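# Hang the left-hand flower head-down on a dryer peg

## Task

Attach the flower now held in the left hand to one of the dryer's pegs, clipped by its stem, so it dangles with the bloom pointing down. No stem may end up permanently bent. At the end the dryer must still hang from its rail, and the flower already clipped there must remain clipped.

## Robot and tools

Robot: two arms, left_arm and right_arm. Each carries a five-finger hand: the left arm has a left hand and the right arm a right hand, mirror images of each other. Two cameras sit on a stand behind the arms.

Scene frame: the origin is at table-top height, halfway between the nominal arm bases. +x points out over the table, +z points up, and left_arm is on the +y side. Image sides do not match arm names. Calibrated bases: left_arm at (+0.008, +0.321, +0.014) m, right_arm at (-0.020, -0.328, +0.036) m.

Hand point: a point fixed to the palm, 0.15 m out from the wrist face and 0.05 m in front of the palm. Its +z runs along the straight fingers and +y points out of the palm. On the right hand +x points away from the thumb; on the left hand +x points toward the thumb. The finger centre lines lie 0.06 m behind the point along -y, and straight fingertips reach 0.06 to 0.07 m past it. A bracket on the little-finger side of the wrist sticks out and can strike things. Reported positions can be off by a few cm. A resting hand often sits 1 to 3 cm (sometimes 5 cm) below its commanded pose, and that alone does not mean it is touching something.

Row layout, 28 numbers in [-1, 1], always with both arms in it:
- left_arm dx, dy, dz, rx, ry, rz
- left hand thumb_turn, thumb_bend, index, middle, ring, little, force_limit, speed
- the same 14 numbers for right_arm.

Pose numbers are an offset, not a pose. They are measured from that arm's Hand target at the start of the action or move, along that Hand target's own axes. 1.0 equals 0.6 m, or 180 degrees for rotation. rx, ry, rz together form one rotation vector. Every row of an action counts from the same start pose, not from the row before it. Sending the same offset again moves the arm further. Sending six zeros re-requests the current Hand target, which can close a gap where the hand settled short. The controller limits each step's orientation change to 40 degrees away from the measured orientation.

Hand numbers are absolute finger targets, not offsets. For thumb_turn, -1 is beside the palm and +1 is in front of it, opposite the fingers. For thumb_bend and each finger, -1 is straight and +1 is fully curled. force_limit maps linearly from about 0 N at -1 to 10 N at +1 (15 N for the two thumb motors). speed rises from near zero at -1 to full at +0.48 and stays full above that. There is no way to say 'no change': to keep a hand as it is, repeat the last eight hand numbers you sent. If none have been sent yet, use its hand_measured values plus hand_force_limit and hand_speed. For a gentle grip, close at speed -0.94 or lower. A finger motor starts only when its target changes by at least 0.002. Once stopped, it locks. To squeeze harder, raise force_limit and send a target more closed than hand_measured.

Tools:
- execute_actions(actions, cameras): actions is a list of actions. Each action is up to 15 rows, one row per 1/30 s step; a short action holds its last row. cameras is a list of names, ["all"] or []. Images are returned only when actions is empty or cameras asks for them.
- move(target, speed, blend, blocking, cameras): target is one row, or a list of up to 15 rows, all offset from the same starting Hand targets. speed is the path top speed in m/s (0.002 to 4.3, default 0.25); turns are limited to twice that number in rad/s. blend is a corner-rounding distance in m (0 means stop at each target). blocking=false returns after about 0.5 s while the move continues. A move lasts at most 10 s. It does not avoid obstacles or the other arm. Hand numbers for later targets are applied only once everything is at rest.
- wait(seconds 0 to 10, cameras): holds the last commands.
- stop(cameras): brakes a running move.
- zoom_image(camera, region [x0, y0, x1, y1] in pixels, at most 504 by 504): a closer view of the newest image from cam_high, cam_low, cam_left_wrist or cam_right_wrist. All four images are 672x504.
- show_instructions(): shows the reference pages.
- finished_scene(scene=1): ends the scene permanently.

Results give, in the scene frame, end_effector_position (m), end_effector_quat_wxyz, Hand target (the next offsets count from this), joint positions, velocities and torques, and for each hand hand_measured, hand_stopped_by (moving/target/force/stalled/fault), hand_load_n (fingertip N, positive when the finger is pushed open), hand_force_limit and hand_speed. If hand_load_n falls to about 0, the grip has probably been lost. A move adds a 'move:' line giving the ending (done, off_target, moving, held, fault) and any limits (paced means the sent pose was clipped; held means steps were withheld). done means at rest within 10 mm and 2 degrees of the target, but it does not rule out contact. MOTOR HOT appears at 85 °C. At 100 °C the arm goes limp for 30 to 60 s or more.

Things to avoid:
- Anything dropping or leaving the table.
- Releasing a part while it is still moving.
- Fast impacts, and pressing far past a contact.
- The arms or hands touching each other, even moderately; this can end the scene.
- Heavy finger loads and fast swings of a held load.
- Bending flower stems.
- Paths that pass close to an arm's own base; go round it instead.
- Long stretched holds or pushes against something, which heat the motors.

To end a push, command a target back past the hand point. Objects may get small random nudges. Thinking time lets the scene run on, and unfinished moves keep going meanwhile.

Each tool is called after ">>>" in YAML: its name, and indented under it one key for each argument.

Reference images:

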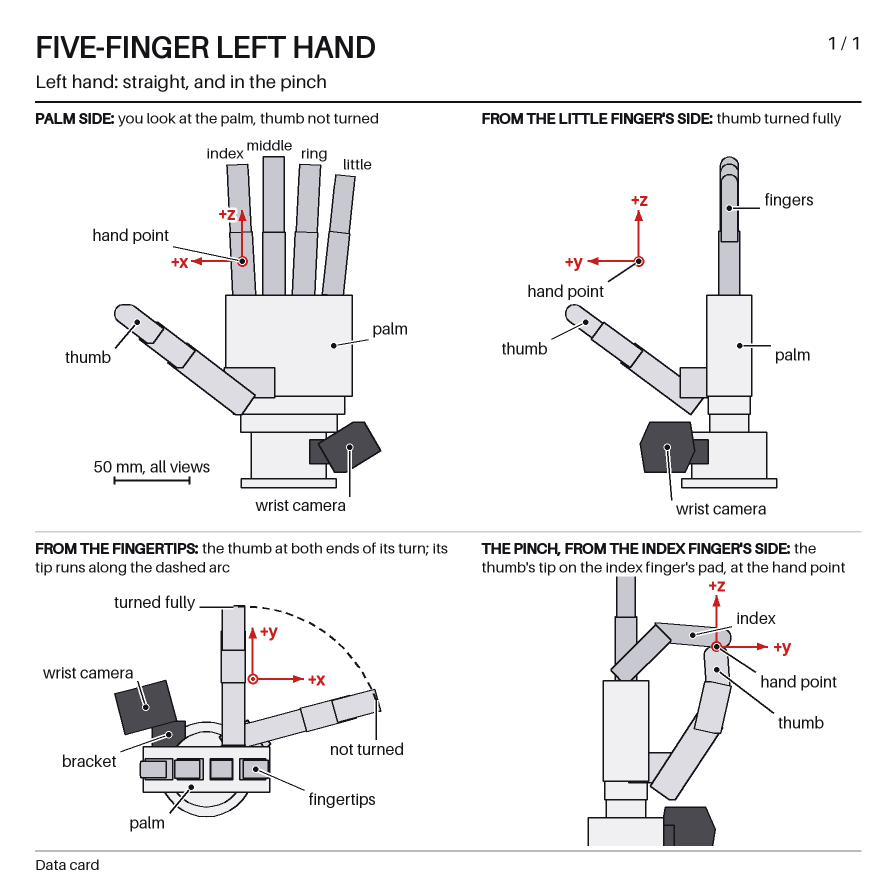

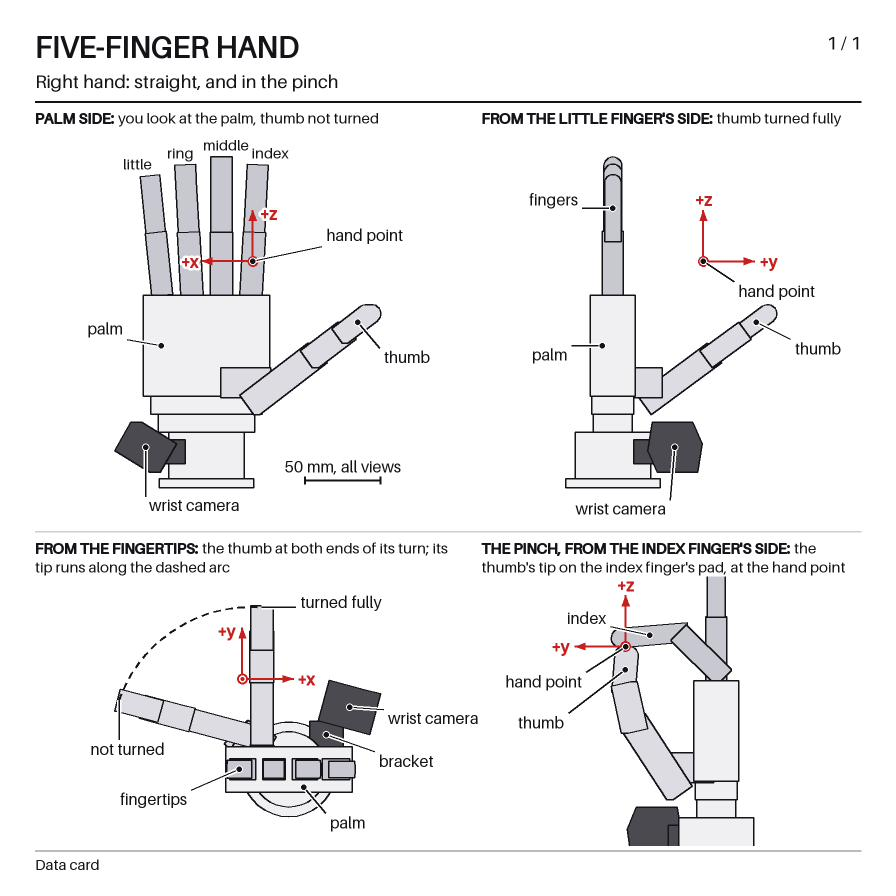

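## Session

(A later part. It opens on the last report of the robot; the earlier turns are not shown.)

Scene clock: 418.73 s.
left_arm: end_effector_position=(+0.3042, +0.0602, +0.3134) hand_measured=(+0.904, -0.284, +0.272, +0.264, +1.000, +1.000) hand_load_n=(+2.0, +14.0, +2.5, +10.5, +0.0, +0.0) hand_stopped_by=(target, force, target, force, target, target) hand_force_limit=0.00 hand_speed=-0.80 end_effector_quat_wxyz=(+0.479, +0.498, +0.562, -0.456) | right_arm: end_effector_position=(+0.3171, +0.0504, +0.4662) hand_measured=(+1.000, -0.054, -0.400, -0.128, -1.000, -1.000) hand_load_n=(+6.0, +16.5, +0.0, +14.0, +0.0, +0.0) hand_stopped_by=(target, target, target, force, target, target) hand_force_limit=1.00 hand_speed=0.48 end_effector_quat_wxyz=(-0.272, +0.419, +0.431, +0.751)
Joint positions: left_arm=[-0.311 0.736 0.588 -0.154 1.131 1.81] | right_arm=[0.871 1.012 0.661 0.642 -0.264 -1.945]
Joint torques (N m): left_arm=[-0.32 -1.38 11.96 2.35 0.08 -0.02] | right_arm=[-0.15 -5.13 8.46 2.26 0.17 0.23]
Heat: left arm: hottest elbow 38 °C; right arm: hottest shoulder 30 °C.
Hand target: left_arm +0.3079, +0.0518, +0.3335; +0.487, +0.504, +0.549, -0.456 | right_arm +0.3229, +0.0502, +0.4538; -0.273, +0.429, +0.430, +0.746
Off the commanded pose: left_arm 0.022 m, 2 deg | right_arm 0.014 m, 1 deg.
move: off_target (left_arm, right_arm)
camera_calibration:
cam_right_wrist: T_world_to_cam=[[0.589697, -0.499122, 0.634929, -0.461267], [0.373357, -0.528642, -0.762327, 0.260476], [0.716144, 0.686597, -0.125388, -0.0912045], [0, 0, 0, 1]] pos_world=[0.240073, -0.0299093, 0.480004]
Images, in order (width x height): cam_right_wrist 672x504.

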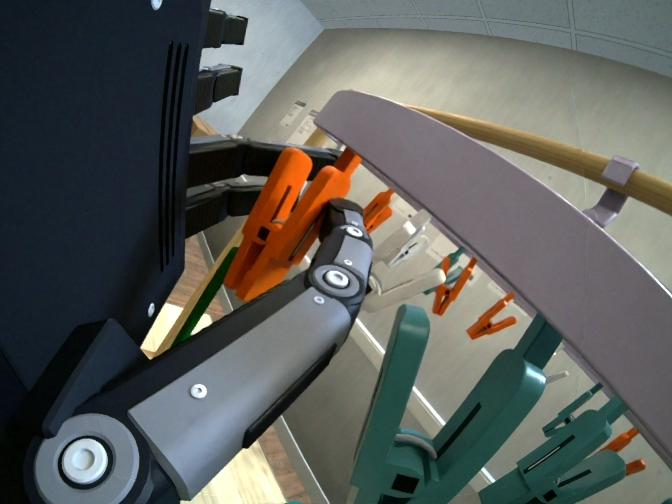

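>>> move:
  target:
    - [0,-0.035,0,0,0,0,0.904,-0.284,0.272,0.264,1,1,0,-0.8, 0,0,0,0,0,0,1,-0.05,-0.4,0.25,-1,-1,1,0.48]
    - [0,-0.035,0.015,0,0,0,0.904,-0.284,0.272,0.264,1,1,0,-0.8, 0,0,0,0,0,0,1,-0.05,-0.4,0.25,-1,-1,1,0.48]
  speed: 0.05
  cameras: ["cam_right_wrist","cam_left_wrist"]

>>> zoom_image:
  camera: "cam_right_wrist"
  region: [180, 200, 300, 320]

Scene clock: 422.00 s.
left_arm: end_effector_position=(+0.2888, +0.0476, +0.3273) hand_measured=(+0.904, -0.284, +0.272, +0.264, +1.000, +1.000) hand_load_n=(+1.5, +14.0, +2.5, +10.5, +0.0, +0.0) hand_stopped_by=(target, force, target, force, target, target) hand_force_limit=0.00 hand_speed=-0.80 end_effector_quat_wxyz=(+0.487, +0.501, +0.555, -0.451) | right_arm: end_effector_position=(+0.3171, +0.0504, +0.4662) hand_measured=(+1.000, -0.054, -0.400, -0.128, -1.000, -1.000) hand_load_n=(+6.0, +17.0, +0.0, +14.5, +0.0, +0.0) hand_stopped_by=(target, target, target, force, target, target) hand_force_limit=1.00 hand_speed=0.48 end_effector_quat_wxyz=(-0.272, +0.419, +0.431, +0.751)
Joint positions: left_arm=[-0.388 0.687 0.588 -0.143 1.057 1.77] | right_arm=[0.871 1.012 0.661 0.642 -0.264 -1.945]
Joint torques (N m): left_arm=[-0.38 -1.08 10.03 2.58 0.07 -0.02] | right_arm=[-0.32 -5.36 8.39 2.22 0.16 0.24]
Heat: left arm: hottest elbow 38 °C; right arm: hottest shoulder 30 °C.
Hand target: left_arm +0.2877, +0.0413, +0.3328; +0.487, +0.504, +0.548, -0.456 | right_arm +0.3229, +0.0502, +0.4538; -0.273, +0.429, +0.430, +0.746
Off the commanded pose: left_arm 0.008 m, 1 deg | right_arm 0.014 m, 1 deg.
move: off_target (right_arm)
camera_calibration:
cam_left_wrist: T_world_to_cam=[[-0.953789, -0.0872662, -0.287525, 0.382373], [0.192709, 0.556524, -0.808174, 0.191616], [0.23054, -0.826236, -0.513989, 0.256073], [0, 0, 0, 1]] pos_world=[0.268742, 0.138306, 0.39642]
cam_right_wrist: T_world_to_cam=[[0.589697, -0.499122, 0.634929, -0.461267], [0.373357, -0.528642, -0.762327, 0.260476], [0.716144, 0.686597, -0.125388, -0.0912045], [0, 0, 0, 1]] pos_world=[0.240073, -0.0299093, 0.480004]
Images, in order (width x height): cam_left_wrist 672x504, cam_right_wrist 672x504.

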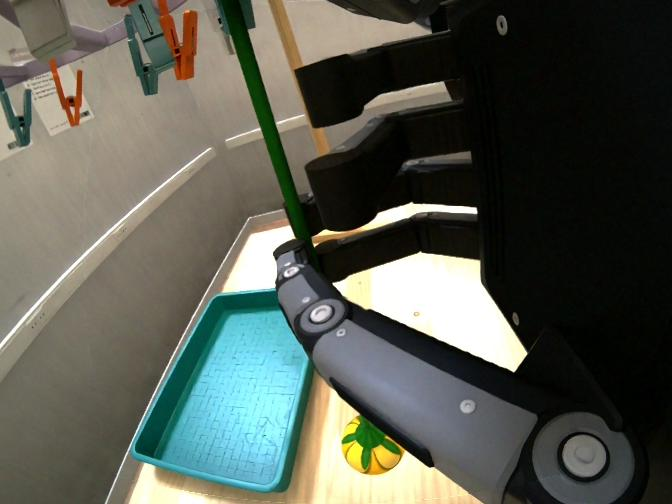

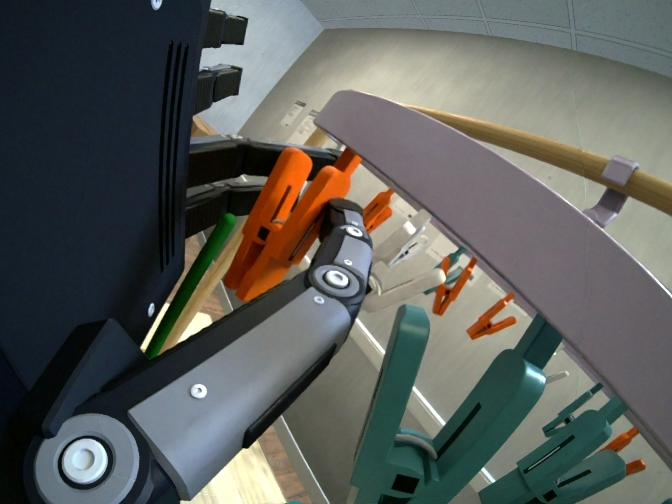

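Scaled by 4.200 from the camera's 672x504 image, which has a finer 960x720 frame.

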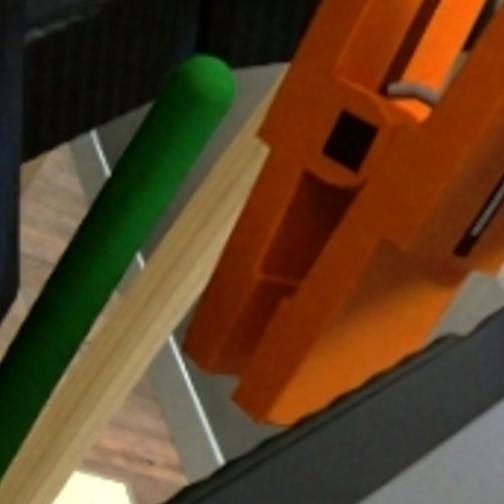

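>>> move:
  target: [0.038,0.01,0.005,0,0,0,0.904,-0.284,0.272,0.264,1,1,0,-0.8, 0,0,0,0,0,0,1,-0.05,-0.4,0.25,-1,-1,1,0.48]
  speed: 0.05
  cameras: ["cam_right_wrist","cam_left_wrist"]

>>> zoom_image:
  camera: "cam_right_wrist"
  region: [180, 200, 300, 320]

Scene clock: 432.53 s.
left_arm: end_effector_position=(+0.2947, +0.0441, +0.3159) hand_measured=(+0.904, -0.284, +0.272, +0.264, +1.000, +1.000) hand_load_n=(+1.5, +13.5, +2.0, +10.5, +0.0, +0.0) hand_stopped_by=(target, force, target, force, target, target) hand_force_limit=0.00 hand_speed=-0.80 end_effector_quat_wxyz=(+0.492, +0.504, +0.548, -0.451) | right_arm: end_effector_position=(+0.3171, +0.0504, +0.4662) hand_measured=(+1.000, -0.054, -0.400, -0.128, -1.000, -1.000) hand_load_n=(+6.0, +16.5, +0.0, +14.5, +0.0, +0.0) hand_stopped_by=(target, target, target, force, target, target) hand_force_limit=1.00 hand_speed=0.48 end_effector_quat_wxyz=(-0.272, +0.419, +0.431, +0.751)
Joint positions: left_arm=[-0.388 0.718 0.559 -0.067 1.061 1.77] | right_arm=[0.871 1.012 0.661 0.642 -0.264 -1.945]
Joint torques (N m): left_arm=[0.5 -1.38 8.5 2.54 0.25 0.06] | right_arm=[-0.21 -5.25 8.36 2.35 0.15 0.23]
Heat: left arm: hottest elbow 36 °C; right arm: hottest shoulder 30 °C.
Hand target: left_arm +0.2933, +0.0412, +0.3097; +0.487, +0.504, +0.548, -0.456 | right_arm +0.3229, +0.0502, +0.4538; -0.273, +0.429, +0.430, +0.746
Off the commanded pose: left_arm 0.007 m, 1 deg | right_arm 0.014 m, 1 deg.
move: off_target (right_arm)
camera_calibration:
cam_left_wrist: T_world_to_cam=[[-0.949994, -0.0849506, -0.300491, 0.387285], [0.20692, 0.549445, -0.809503, 0.179758], [0.233871, -0.8312, -0.504391, 0.242023], [0, 0, 0, 1]] pos_world=[0.274121, 0.135302, 0.383965]
cam_right_wrist: T_world_to_cam=[[0.589697, -0.499122, 0.634929, -0.461267], [0.373357, -0.528642, -0.762327, 0.260476], [0.716144, 0.686597, -0.125388, -0.0912045], [0, 0, 0, 1]] pos_world=[0.240073, -0.0299093, 0.480004]
Images, in order (width x height): cam_left_wrist 672x504, cam_right_wrist 672x504.

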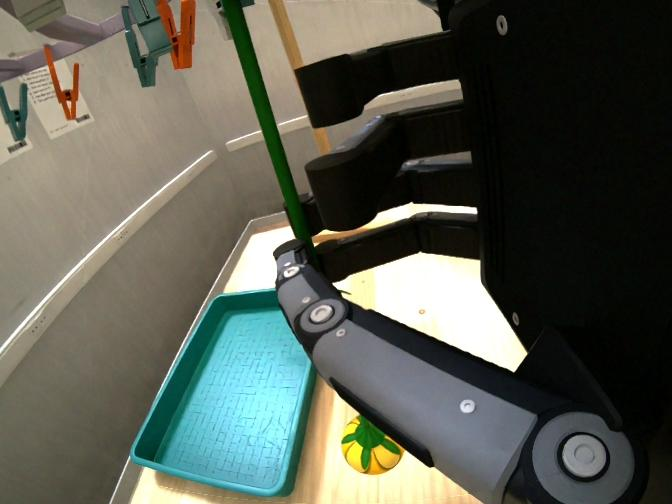

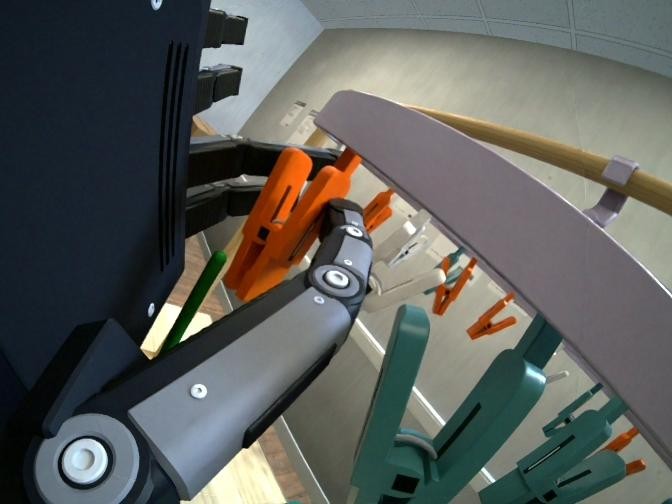

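Scaled by 4.200 from the camera's 672x504 image, which has a finer 960x720 frame.

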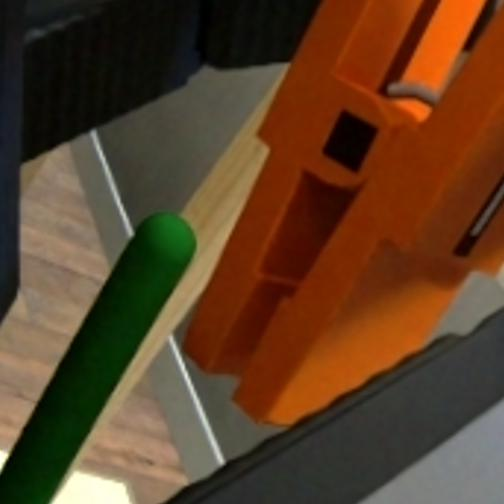

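>>> zoom_image:
  camera: "cam_right_wrist"
  region: [190, 240, 250, 300]

Scaled by 8.400 from the camera's 672x504 image, which has a finer 960x720 frame.

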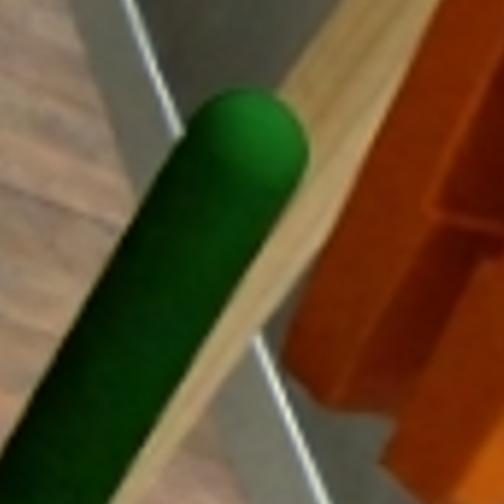

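>>> move:
  target: [0.0067,0.0215,-0.0175,0,0,0,0.904,-0.284,0.272,0.264,1,1,0,-0.8, 0,0,0,0,0,0,1,-0.05,-0.4,0.25,-1,-1,1,0.48]
  speed: 0.04
  cameras: ["cam_right_wrist","cam_left_wrist"]

>>> zoom_image:
  camera: "cam_right_wrist"
  region: [190, 240, 260, 310]

Scene clock: 436.80 s.
left_arm: end_effector_position=(+0.2994, +0.0494, +0.3095) hand_measured=(+0.904, -0.284, +0.272, +0.264, +1.000, +1.000) hand_load_n=(+1.5, +13.5, +2.5, +10.5, +0.0, +0.0) hand_stopped_by=(target, force, target, force, target, target) hand_force_limit=0.00 hand_speed=-0.80 end_effector_quat_wxyz=(+0.483, +0.505, +0.547, -0.461) | right_arm: end_effector_position=(+0.3171, +0.0504, +0.4662) hand_measured=(+1.000, -0.054, -0.400, -0.128, -1.000, -1.000) hand_load_n=(+6.0, +16.5, +0.0, +14.0, +0.0, +0.0) hand_stopped_by=(target, target, target, force, target, target) hand_force_limit=1.00 hand_speed=0.48 end_effector_quat_wxyz=(-0.272, +0.419, +0.431, +0.751)
Joint positions: left_arm=[-0.345 0.745 0.559 -0.067 1.124 1.783] | right_arm=[0.871 1.012 0.661 0.642 -0.264 -1.945]
Joint torques (N m): left_arm=[2.61 -1.44 9.02 1.88 0.27 0.27] | right_arm=[-0.26 -5.54 8.49 2.24 0.17 0.23]
Heat: left arm: hottest elbow 36 °C; right arm: hottest shoulder 30 °C.
Hand target: left_arm +0.3055, +0.0531, +0.3066; +0.487, +0.504, +0.549, -0.456 | right_arm +0.3229, +0.0502, +0.4538; -0.273, +0.429, +0.430, +0.746
Off the commanded pose: left_arm 0.007 m, 1 deg | right_arm 0.014 m, 1 deg.
move: off_target (right_arm)
camera_calibration:
cam_left_wrist: T_world_to_cam=[[-0.956518, -0.0667263, -0.283939, 0.386195], [0.203874, 0.543226, -0.814457, 0.173378], [0.208589, -0.836931, -0.506002, 0.25053], [0, 0, 0, 1]] pos_world=[0.281797, 0.141262, 0.377634]
cam_right_wrist: T_world_to_cam=[[0.589697, -0.499122, 0.634929, -0.461267], [0.373357, -0.528642, -0.762327, 0.260476], [0.716144, 0.686597, -0.125388, -0.0912045], [0, 0, 0, 1]] pos_world=[0.240073, -0.0299093, 0.480004]
Images, in order (width x height): cam_left_wrist 672x504, cam_right_wrist 672x504.

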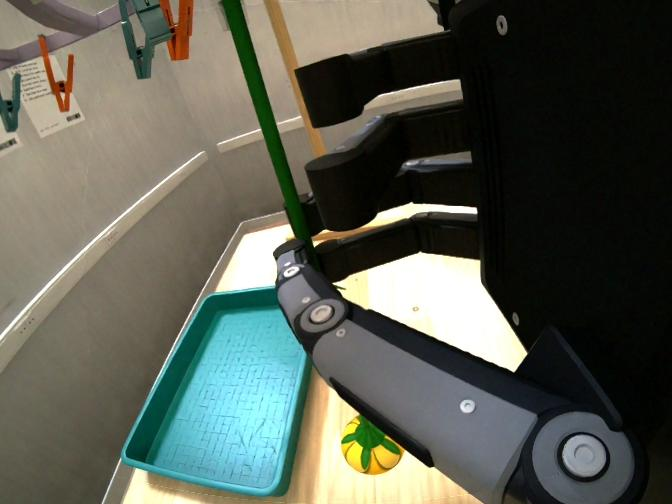

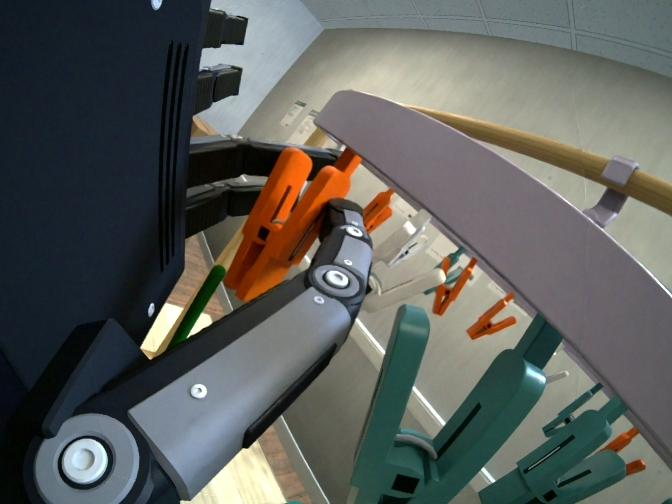

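Scaled by 7.200 from the camera's 672x504 image, which has a finer 960x720 frame.

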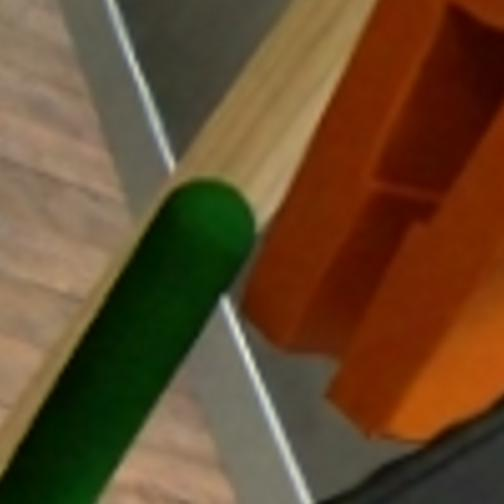

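>>> move:
  target: [-0.0048,0.0127,-0.0022,0,0,0,0.904,-0.284,0.272,0.264,1,1,0,-0.8, 0,0,0,0,0,0,1,-0.05,-0.4,0.25,-1,-1,1,0.48]
  speed: 0.04
  cameras: ["cam_right_wrist"]

>>> zoom_image:
  camera: "cam_right_wrist"
  region: [190, 240, 260, 310]

Scene clock: 439.27 s.
left_arm: end_effector_position=(+0.3043, +0.0514, +0.3030) hand_measured=(+0.904, -0.284, +0.272, +0.264, +1.000, +1.000) hand_load_n=(+2.0, +13.5, +2.0, +10.5, +0.0, +0.0) hand_stopped_by=(target, force, target, force, target, target) hand_force_limit=0.00 hand_speed=-0.80 end_effector_quat_wxyz=(+0.478, +0.504, +0.550, -0.463) | right_arm: end_effector_position=(+0.3171, +0.0504, +0.4662) hand_measured=(+1.000, -0.054, -0.400, -0.128, -1.000, -1.000) hand_load_n=(+6.0, +16.5, +0.0, +14.0, +0.0, +0.0) hand_stopped_by=(target, target, target, force, target, target) hand_force_limit=1.00 hand_speed=0.48 end_effector_quat_wxyz=(-0.272, +0.419, +0.431, +0.751)
Joint positions: left_arm=[-0.33 0.767 0.559 -0.067 1.141 1.794] | right_arm=[0.871 1.012 0.661 0.642 -0.264 -1.945]
Joint torques (N m): left_arm=[2.67 -1.73 10.33 1.68 0.32 0.27] | right_arm=[-0.44 -5.19 8.39 2.24 0.14 0.25]
Heat: left arm: hottest elbow 35 °C; right arm: hottest shoulder 30 °C.
Hand target: left_arm +0.3130, +0.0546, +0.3095; +0.487, +0.504, +0.549, -0.456 | right_arm +0.3229, +0.0502, +0.4538; -0.273, +0.429, +0.430, +0.746
Off the commanded pose: left_arm 0.011 m, 1 deg | right_arm 0.014 m, 1 deg.
move: off_target (left_arm, right_arm)
camera_calibration:
cam_right_wrist: T_world_to_cam=[[0.589697, -0.499122, 0.634929, -0.461267], [0.373357, -0.528642, -0.762327, 0.260476], [0.716144, 0.686597, -0.125388, -0.0912045], [0, 0, 0, 1]] pos_world=[0.240073, -0.0299093, 0.480004]
Images, in order (width x height): cam_right_wrist 672x504.

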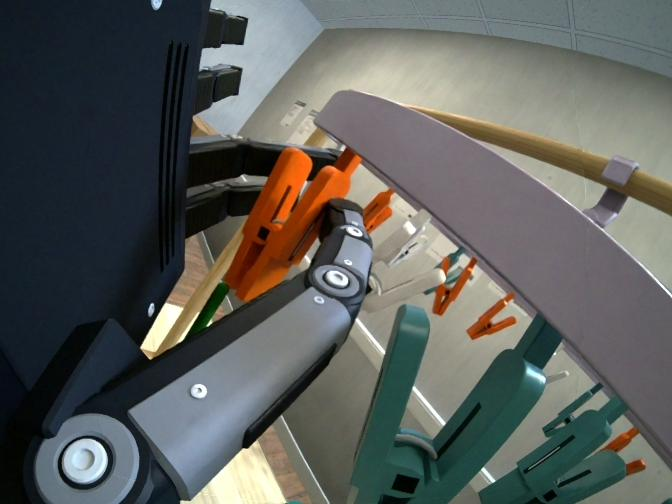

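Scaled by 7.200 from the camera's 672x504 image, which has a finer 960x720 frame.

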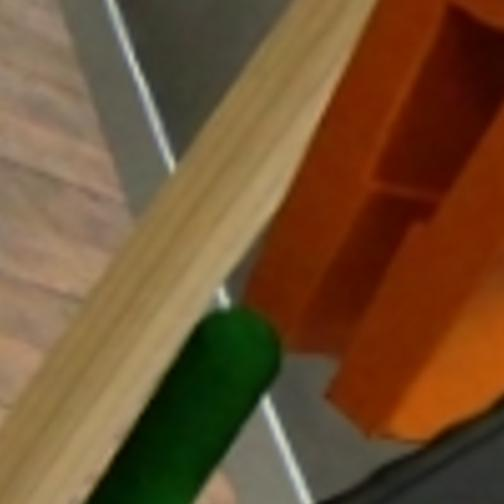

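>>> execute_actions:
  actions: []

Scene clock: 442.53 s.
left_arm: end_effector_position=(+0.3044, +0.0514, +0.3030) hand_measured=(+0.904, -0.284, +0.272, +0.264, +1.000, +1.000) hand_load_n=(+1.5, +14.0, +2.5, +10.5, +0.0, +0.0) hand_stopped_by=(target, force, target, force, target, target) hand_force_limit=0.00 hand_speed=-0.80 end_effector_quat_wxyz=(+0.479, +0.504, +0.550, -0.463) | right_arm: end_effector_position=(+0.3171, +0.0504, +0.4662) hand_measured=(+1.000, -0.054, -0.400, -0.128, -1.000, -1.000) hand_load_n=(+5.5, +17.0, +0.0, +14.0, +0.0, +0.0) hand_stopped_by=(target, target, target, force, target, target) hand_force_limit=1.00 hand_speed=0.48 end_effector_quat_wxyz=(-0.272, +0.419, +0.431, +0.751)
Joint positions: left_arm=[-0.33 0.767 0.559 -0.067 1.141 1.794] | right_arm=[0.871 1.012 0.661 0.642 -0.264 -1.945]
Joint velocities: within noise
Joint torques (N m): left_arm=[2.67 -1.73 10.33 1.69 0.3 0.25] | right_arm=[-0.56 -5.25 8.46 2.29 0.18 0.24]
Heat: left arm: hottest elbow 35 °C; right arm: hottest shoulder 30 °C.
Hand target: left_arm +0.3130, +0.0546, +0.3095; +0.487, +0.504, +0.549, -0.456 | right_arm +0.3229, +0.0502, +0.4538; -0.273, +0.429, +0.430, +0.746
Off the commanded pose: left_arm 0.011 m, 1 deg | right_arm 0.014 m, 1 deg.
camera_calibration:
cam_left_wrist: T_world_to_cam=[[-0.959751, -0.0641801, -0.27342, 0.386957], [0.195419, 0.546618, -0.814261, 0.168378], [0.201716, -0.834919, -0.512075, 0.251712], [0, 0, 0, 1]] pos_world=[0.287704, 0.142956, 0.371801]
cam_right_wrist: T_world_to_cam=[[0.589697, -0.499122, 0.634929, -0.461267], [0.373357, -0.528642, -0.762327, 0.260476], [0.716144, 0.686597, -0.125388, -0.0912045], [0, 0, 0, 1]] pos_world=[0.240073, -0.0299093, 0.480004]

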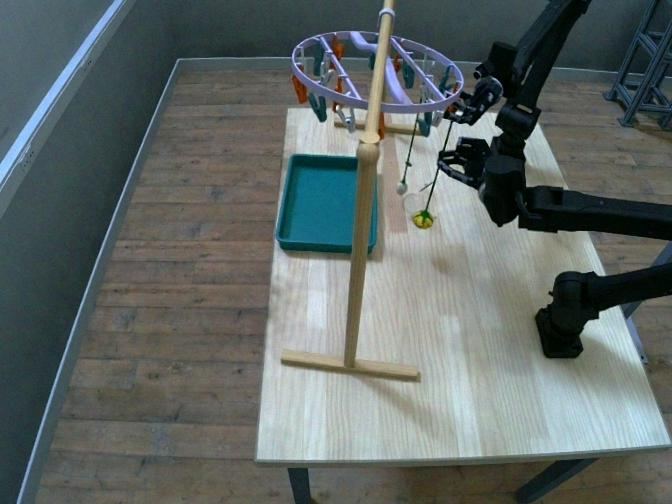

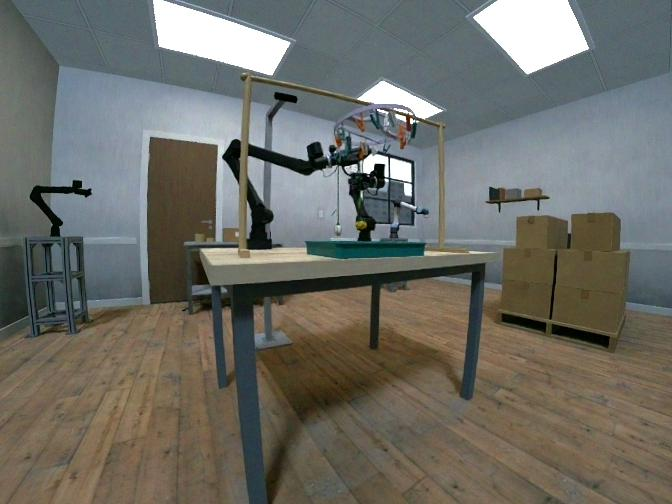

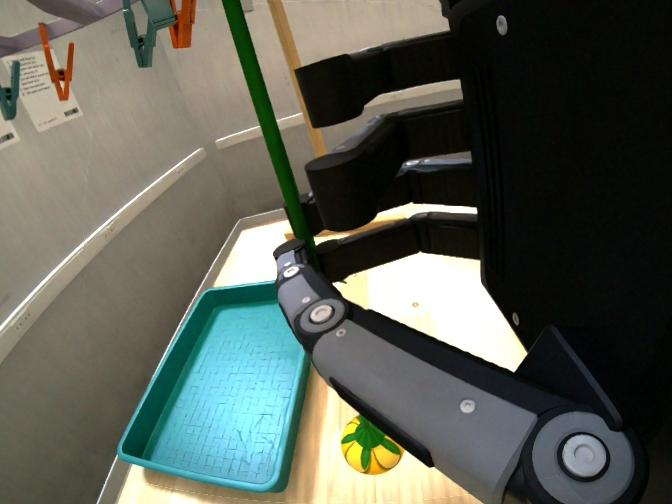

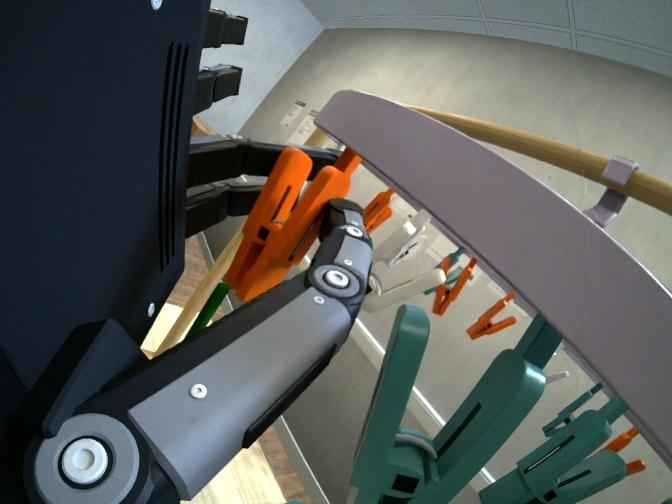

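>>> move:
  target: [-0.035,0,-0.004,0,0,0,0.904,-0.284,0.272,0.264,1,1,0,-0.8,0,0,0,0,0,0,1,-0.05,-0.4,0.25,-1,-1,1,0.48]
  speed: 0.04
  cameras: ["cam_right_wrist"]

>>> zoom_image:
  camera: "cam_right_wrist"
  region: [190, 240, 260, 310]

Scene clock: 444.67 s.
left_arm: end_effector_position=(+0.3024, +0.0521, +0.3001) hand_measured=(+0.904, -0.284, +0.272, +0.264, +1.000, +1.000) hand_load_n=(+1.5, +14.0, +2.0, +10.5, +0.0, +0.0) hand_stopped_by=(target, force, target, force, target, target) hand_force_limit=0.00 hand_speed=-0.80 end_effector_quat_wxyz=(+0.465, +0.499, +0.562, -0.468) | right_arm: end_effector_position=(+0.3171, +0.0504, +0.4662) hand_measured=(+1.000, -0.054, -0.400, -0.128, -1.000, -1.000) hand_load_n=(+6.0, +16.5, +0.0, +14.0, +0.0, +0.0) hand_stopped_by=(target, target, target, force, target, target) hand_force_limit=1.00 hand_speed=0.48 end_effector_quat_wxyz=(-0.272, +0.419, +0.431, +0.751)
Joint positions: left_arm=[-0.33 0.767 0.572 -0.119 1.141 1.794] | right_arm=[0.871 1.012 0.661 0.642 -0.264 -1.945]
Joint torques (N m): left_arm=[2.67 -3.25 12.96 1.25 0.32 0.25] | right_arm=[-0.21 -5.25 8.47 2.21 0.14 0.26]
Heat: left arm: hottest elbow 35 °C; right arm: hottest shoulder 30 °C.
Hand target: left_arm +0.3132, +0.0547, +0.3307; +0.487, +0.504, +0.549, -0.456 | right_arm +0.3229, +0.0502, +0.4538; -0.273, +0.429, +0.430, +0.746
Off the commanded pose: left_arm 0.033 m, 3 deg | right_arm 0.014 m, 1 deg.
move: off_target (left_arm, right_arm)
camera_calibration:
cam_right_wrist: T_world_to_cam=[[0.589697, -0.499122, 0.634929, -0.461267], [0.373357, -0.528642, -0.762327, 0.260476], [0.716144, 0.686597, -0.125388, -0.0912045], [0, 0, 0, 1]] pos_world=[0.240073, -0.0299093, 0.480004]
Images, in order (width x height): cam_right_wrist 672x504.

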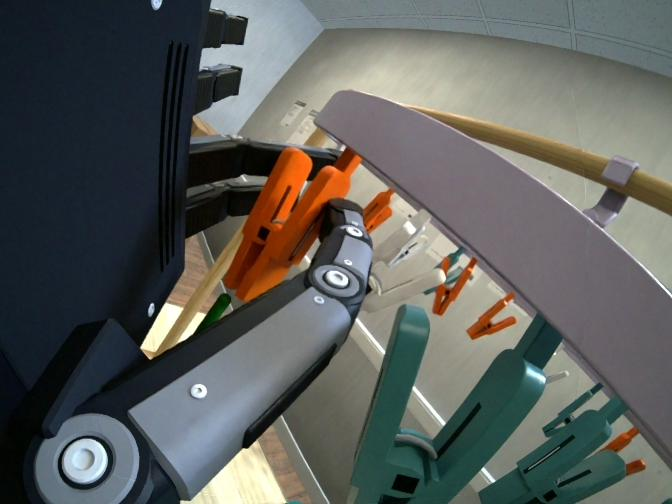

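Scaled by 7.200 from the camera's 672x504 image, which has a finer 960x720 frame.

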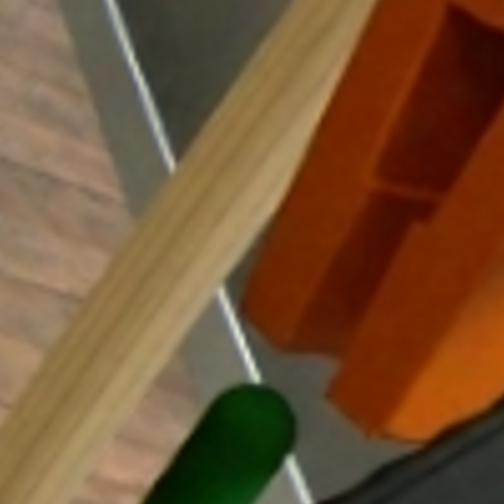

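>>> move:
  target: [-0.02,0,-0.002,0,0,0,0.904,-0.284,0.272,0.264,1,1,0,-0.8,0,0,0,0,0,0,1,-0.05,-0.4,0.25,-1,-1,1,0.48]
  speed: 0.04
  cameras: ["cam_right_wrist"]

>>> zoom_image:
  camera: "cam_right_wrist"
  region: [190, 240, 260, 310]

Scene clock: 446.43 s.
left_arm: end_effector_position=(+0.3018, +0.0523, +0.3042) hand_measured=(+0.904, -0.284, +0.272, +0.264, +1.000, +1.000) hand_load_n=(+2.0, +14.0, +2.5, +10.5, +0.0, +0.0) hand_stopped_by=(target, force, target, force, target, target) hand_force_limit=0.00 hand_speed=-0.80 end_effector_quat_wxyz=(+0.459, +0.496, +0.567, -0.471) | right_arm: end_effector_position=(+0.3171, +0.0504, +0.4662) hand_measured=(+1.000, -0.054, -0.400, -0.128, -1.000, -1.000) hand_load_n=(+5.0, +16.5, +0.5, +14.0, +0.0, +0.5) hand_stopped_by=(target, target, target, force, target, target) hand_force_limit=1.00 hand_speed=0.48 end_effector_quat_wxyz=(-0.272, +0.419, +0.431, +0.751)
Joint positions: left_arm=[-0.33 0.765 0.591 -0.158 1.141 1.794] | right_arm=[0.871 1.012 0.661 0.642 -0.264 -1.945]
Joint torques (N m): left_arm=[2.61 -3.66 13.56 1.37 0.32 0.25] | right_arm=[-0.21 -5.48 8.55 2.22 0.17 0.2]
Heat: left arm: hottest elbow 36 °C; right arm: hottest shoulder 30 °C.
Hand target: left_arm +0.3133, +0.0546, +0.3428; +0.487, +0.504, +0.548, -0.456 | right_arm +0.3229, +0.0502, +0.4538; -0.273, +0.429, +0.430, +0.746
Off the commanded pose: left_arm 0.040 m, 4 deg | right_arm 0.014 m, 1 deg.
move: off_target (left_arm, right_arm)
camera_calibration:
cam_right_wrist: T_world_to_cam=[[0.589697, -0.499122, 0.634929, -0.461267], [0.373357, -0.528642, -0.762327, 0.260476], [0.716144, 0.686597, -0.125388, -0.0912045], [0, 0, 0, 1]] pos_world=[0.240073, -0.0299093, 0.480004]
Images, in order (width x height): cam_right_wrist 672x504.

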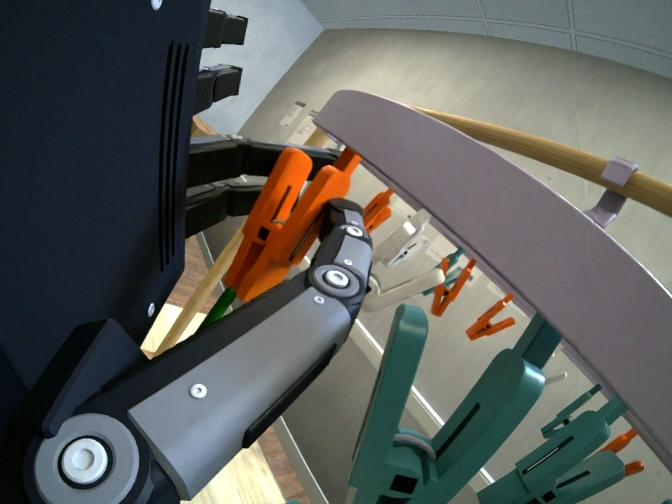

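Scaled by 7.200 from the camera's 672x504 image, which has a finer 960x720 frame.

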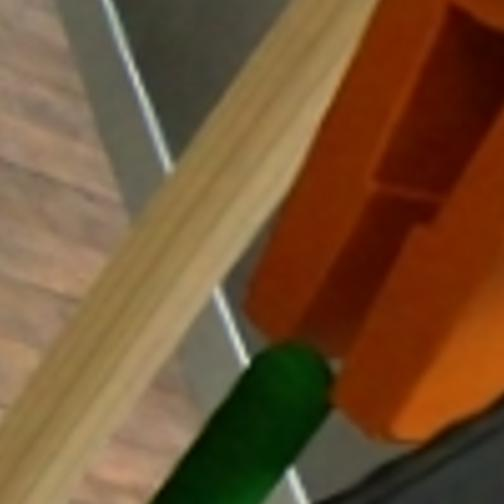

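>>> zoom_image:
  camera: "cam_right_wrist"
  region: [210, 255, 260, 305]

Scaled by 10.080 from the camera's 672x504 image, which has a finer 960x720 frame.

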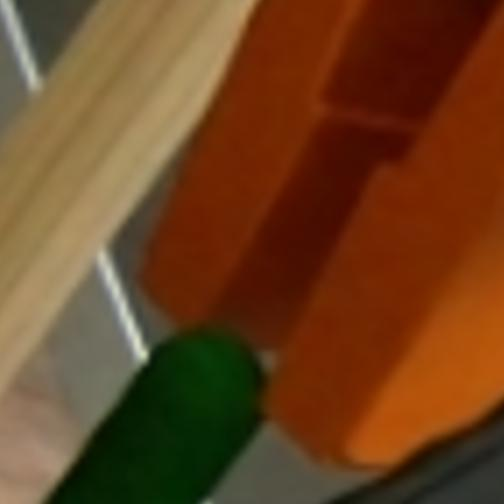

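>>> move:
  target: [-0.012,0.003,-0.001,0,0,0,0.904,-0.284,0.272,0.264,1,1,0,-0.8,0,0,0,0,0,0,1,-0.05,-0.4,0.25,-1,-1,1,0.48]
  speed: 0.03
  cameras: ["cam_right_wrist"]

>>> zoom_image:
  camera: "cam_right_wrist"
  region: [210, 245, 270, 305]

Scene clock: 453.30 s.
left_arm: end_effector_position=(+0.3047, +0.0513, +0.3208) hand_measured=(+0.904, -0.284, +0.272, +0.264, +1.000, +1.000) hand_load_n=(+2.0, +13.0, +1.5, +10.0, +0.0, +0.0) hand_stopped_by=(target, force, target, force, target, target) hand_force_limit=0.00 hand_speed=-0.80 end_effector_quat_wxyz=(+0.466, +0.499, +0.561, -0.468) | right_arm: end_effector_position=(+0.3172, +0.0505, +0.4660) hand_measured=(+1.000, -0.054, -0.400, -0.128, -1.000, -1.000) hand_load_n=(+6.0, +16.5, +0.0, +14.0, +0.0, +0.0) hand_stopped_by=(target, target, target, force, target, target) hand_force_limit=1.00 hand_speed=0.48 end_effector_quat_wxyz=(-0.272, +0.419, +0.431, +0.751)
Joint positions: left_arm=[-0.328 0.763 0.624 -0.172 1.143 1.795] | right_arm=[0.871 1.012 0.661 0.642 -0.264 -1.945]
Joint torques (N m): left_arm=[2.73 -3.08 12.96 1.24 0.3 0.28] | right_arm=[-0.09 -5.6 8.43 2.18 0.17 0.23]
Heat: left arm: hottest elbow 37 °C; right arm: hottest shoulder 30 °C.
Hand target: left_arm +0.3151, +0.0545, +0.3502; +0.487, +0.504, +0.548, -0.456 | right_arm +0.3229, +0.0502, +0.4538; -0.273, +0.429, +0.430, +0.746
Off the commanded pose: left_arm 0.031 m, 3 deg | right_arm 0.013 m, 1 deg.
move: off_target (left_arm, right_arm)
camera_calibration:
cam_right_wrist: T_world_to_cam=[[0.589886, -0.498857, 0.634962, -0.461265], [0.37322, -0.528874, -0.762233, 0.260396], [0.71606, 0.686611, -0.125792, -0.091143], [0, 0, 0, 1]] pos_world=[0.240173, -0.029809, 0.479903]
Images, in order (width x height): cam_right_wrist 672x504.

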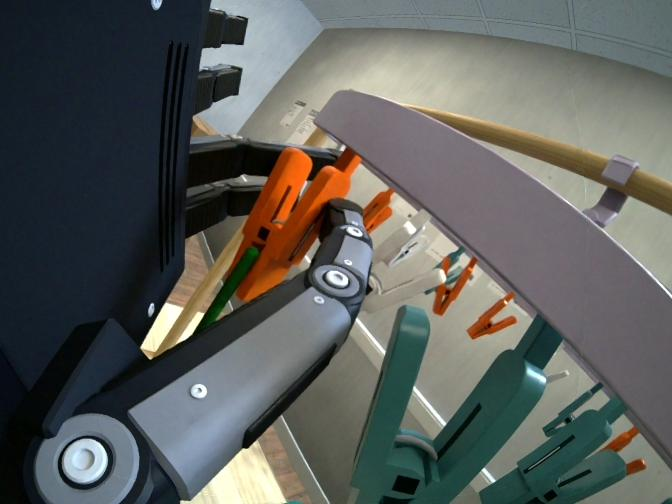

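Scaled by 8.400 from the camera's 672x504 image, which has a finer 960x720 frame.

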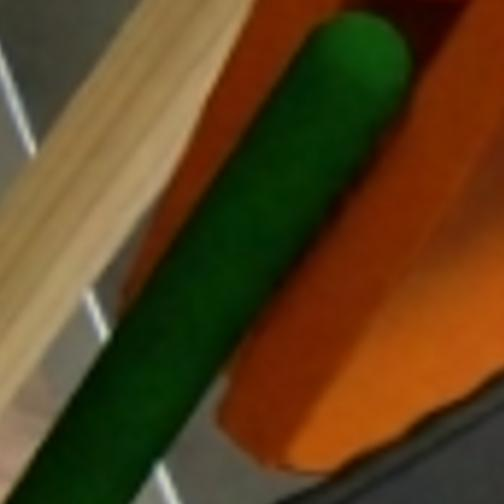

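>>> zoom_image:
  camera: "cam_right_wrist"
  region: [200, 190, 320, 310]

Scaled by 4.200 from the camera's 672x504 image, which has a finer 960x720 frame.

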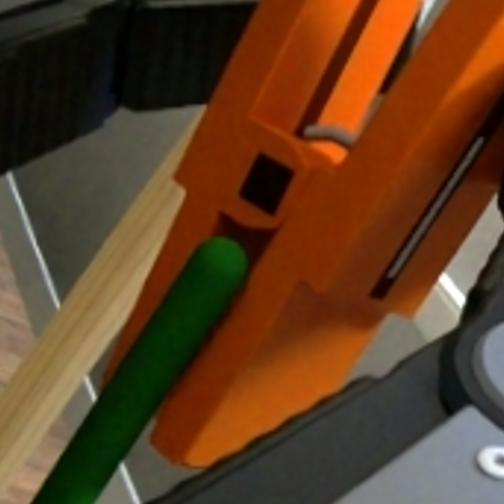

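>>> move:
  target: [0.05,-0.002,0.005,0,0,0,0.904,-0.284,0.272,0.264,1,1,0,-0.8,0,0,0,0,0,0,1,-0.05,-0.4,0.25,-1,-1,1,0.48]
  speed: 0.03
  cameras: ["cam_right_wrist"]

>>> zoom_image:
  camera: "cam_right_wrist"
  region: [200, 190, 320, 310]

Scene clock: 458.60 s.
left_arm: end_effector_position=(+0.3075, +0.0503, +0.3258) hand_measured=(+0.904, -0.284, +0.272, +0.264, +1.000, +1.000) hand_load_n=(+2.0, +13.0, +1.5, +10.5, +0.0, +0.0) hand_stopped_by=(target, force, target, force, target, target) hand_force_limit=0.00 hand_speed=-0.80 end_effector_quat_wxyz=(+0.482, +0.506, +0.546, -0.461) | right_arm: end_effector_position=(+0.3172, +0.0505, +0.4660) hand_measured=(+1.000, -0.054, -0.400, -0.128, -1.000, -1.000) hand_load_n=(+6.0, +16.5, +0.0, +14.0, +0.0, +0.0) hand_stopped_by=(target, target, target, force, target, target) hand_force_limit=1.00 hand_speed=0.48 end_effector_quat_wxyz=(-0.272, +0.419, +0.431, +0.751)
Joint positions: left_arm=[-0.328 0.763 0.612 -0.115 1.143 1.798] | right_arm=[0.871 1.012 0.661 0.642 -0.264 -1.945]
Joint torques (N m): left_arm=[2.67 -1.9 8.42 2.19 0.24 0.23] | right_arm=[-0.5 -5.25 8.54 2.18 0.16 0.24]
Heat: left arm: hottest elbow 39 °C; right arm: hottest shoulder 30 °C.
Hand target: left_arm +0.3136, +0.0547, +0.3199; +0.487, +0.504, +0.548, -0.456 | right_arm +0.3229, +0.0502, +0.4538; -0.273, +0.429, +0.430, +0.746
Off the commanded pose: left_arm 0.009 m, 1 deg | right_arm 0.013 m, 1 deg.
move: off_target (right_arm)
camera_calibration:
cam_right_wrist: T_world_to_cam=[[0.589886, -0.498857, 0.634962, -0.461265], [0.37322, -0.528874, -0.762233, 0.260396], [0.71606, 0.686611, -0.125792, -0.091143], [0, 0, 0, 1]] pos_world=[0.240173, -0.029809, 0.479903]
Images, in order (width x height): cam_right_wrist 672x504.

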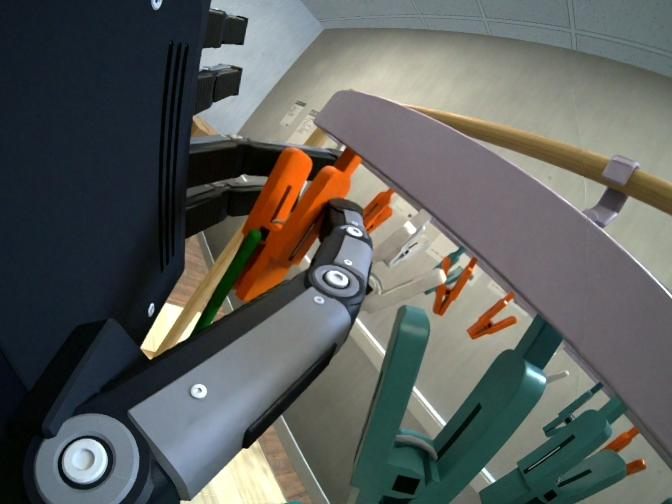

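Scaled by 4.200 from the camera's 672x504 image, which has a finer 960x720 frame.

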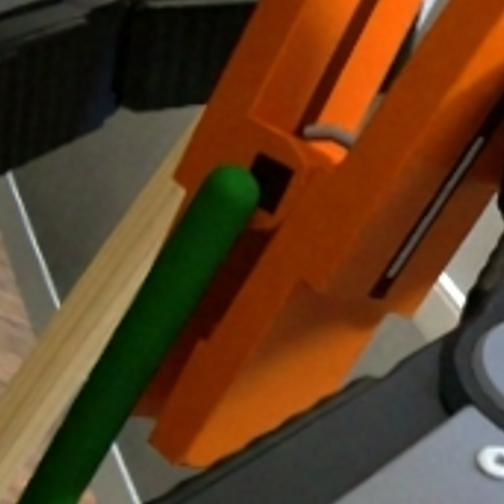

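>>> move:
  target: [0.013,-0.006,0.001,0,0,0,0.904,-0.284,0.272,0.264,1,1,0,-0.8,0,0,0,0,0,0,1,-0.05,-0.4,0.25,-1,-1,1,0.48]
  speed: 0.03
  cameras: ["cam_right_wrist"]

>>> zoom_image:
  camera: "cam_right_wrist"
  region: [200, 190, 320, 310]

Scene clock: 460.67 s.
left_arm: end_effector_position=(+0.3060, +0.0510, +0.3161) hand_measured=(+0.904, -0.284, +0.272, +0.264, +1.000, +1.000) hand_load_n=(+2.0, +13.0, +1.5, +10.5, +0.0, +0.0) hand_stopped_by=(target, force, target, force, target, target) hand_force_limit=0.00 hand_speed=-0.80 end_effector_quat_wxyz=(+0.481, +0.506, +0.548, -0.462) | right_arm: end_effector_position=(+0.3172, +0.0505, +0.4660) hand_measured=(+1.000, -0.054, -0.400, -0.128, -1.000, -1.000) hand_load_n=(+6.0, +17.0, +0.0, +14.0, +0.0, +0.0) hand_stopped_by=(target, target, target, force, target, target) hand_force_limit=1.00 hand_speed=0.48 end_effector_quat_wxyz=(-0.272, +0.419, +0.431, +0.751)
Joint positions: left_arm=[-0.328 0.763 0.589 -0.095 1.142 1.798] | right_arm=[0.871 1.012 0.661 0.642 -0.264 -1.945]
Joint torques (N m): left_arm=[2.2 -2.49 8.36 2.44 0.09 0.2] | right_arm=[-0.03 -5.48 8.39 2.21 0.15 0.25]
Heat: left arm: hottest elbow 38 °C; right arm: hottest shoulder 30 °C.
Hand target: left_arm +0.3100, +0.0547, +0.3123; +0.487, +0.504, +0.548, -0.456 | right_arm +0.3229, +0.0502, +0.4538; -0.273, +0.429, +0.430, +0.746
Off the commanded pose: left_arm 0.007 m, 1 deg | right_arm 0.013 m, 1 deg.
move: off_target (right_arm)
camera_calibration:
cam_right_wrist: T_world_to_cam=[[0.589886, -0.498857, 0.634962, -0.461265], [0.37322, -0.528874, -0.762233, 0.260396], [0.71606, 0.686611, -0.125792, -0.091143], [0, 0, 0, 1]] pos_world=[0.240173, -0.029809, 0.479903]
Images, in order (width x height): cam_right_wrist 672x504.

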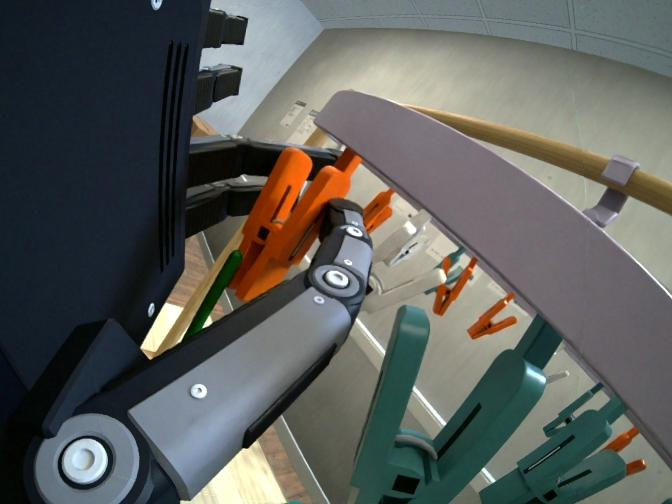

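Scaled by 4.200 from the camera's 672x504 image, which has a finer 960x720 frame.

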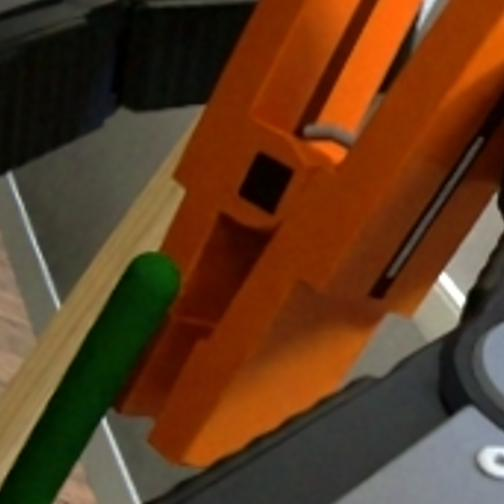

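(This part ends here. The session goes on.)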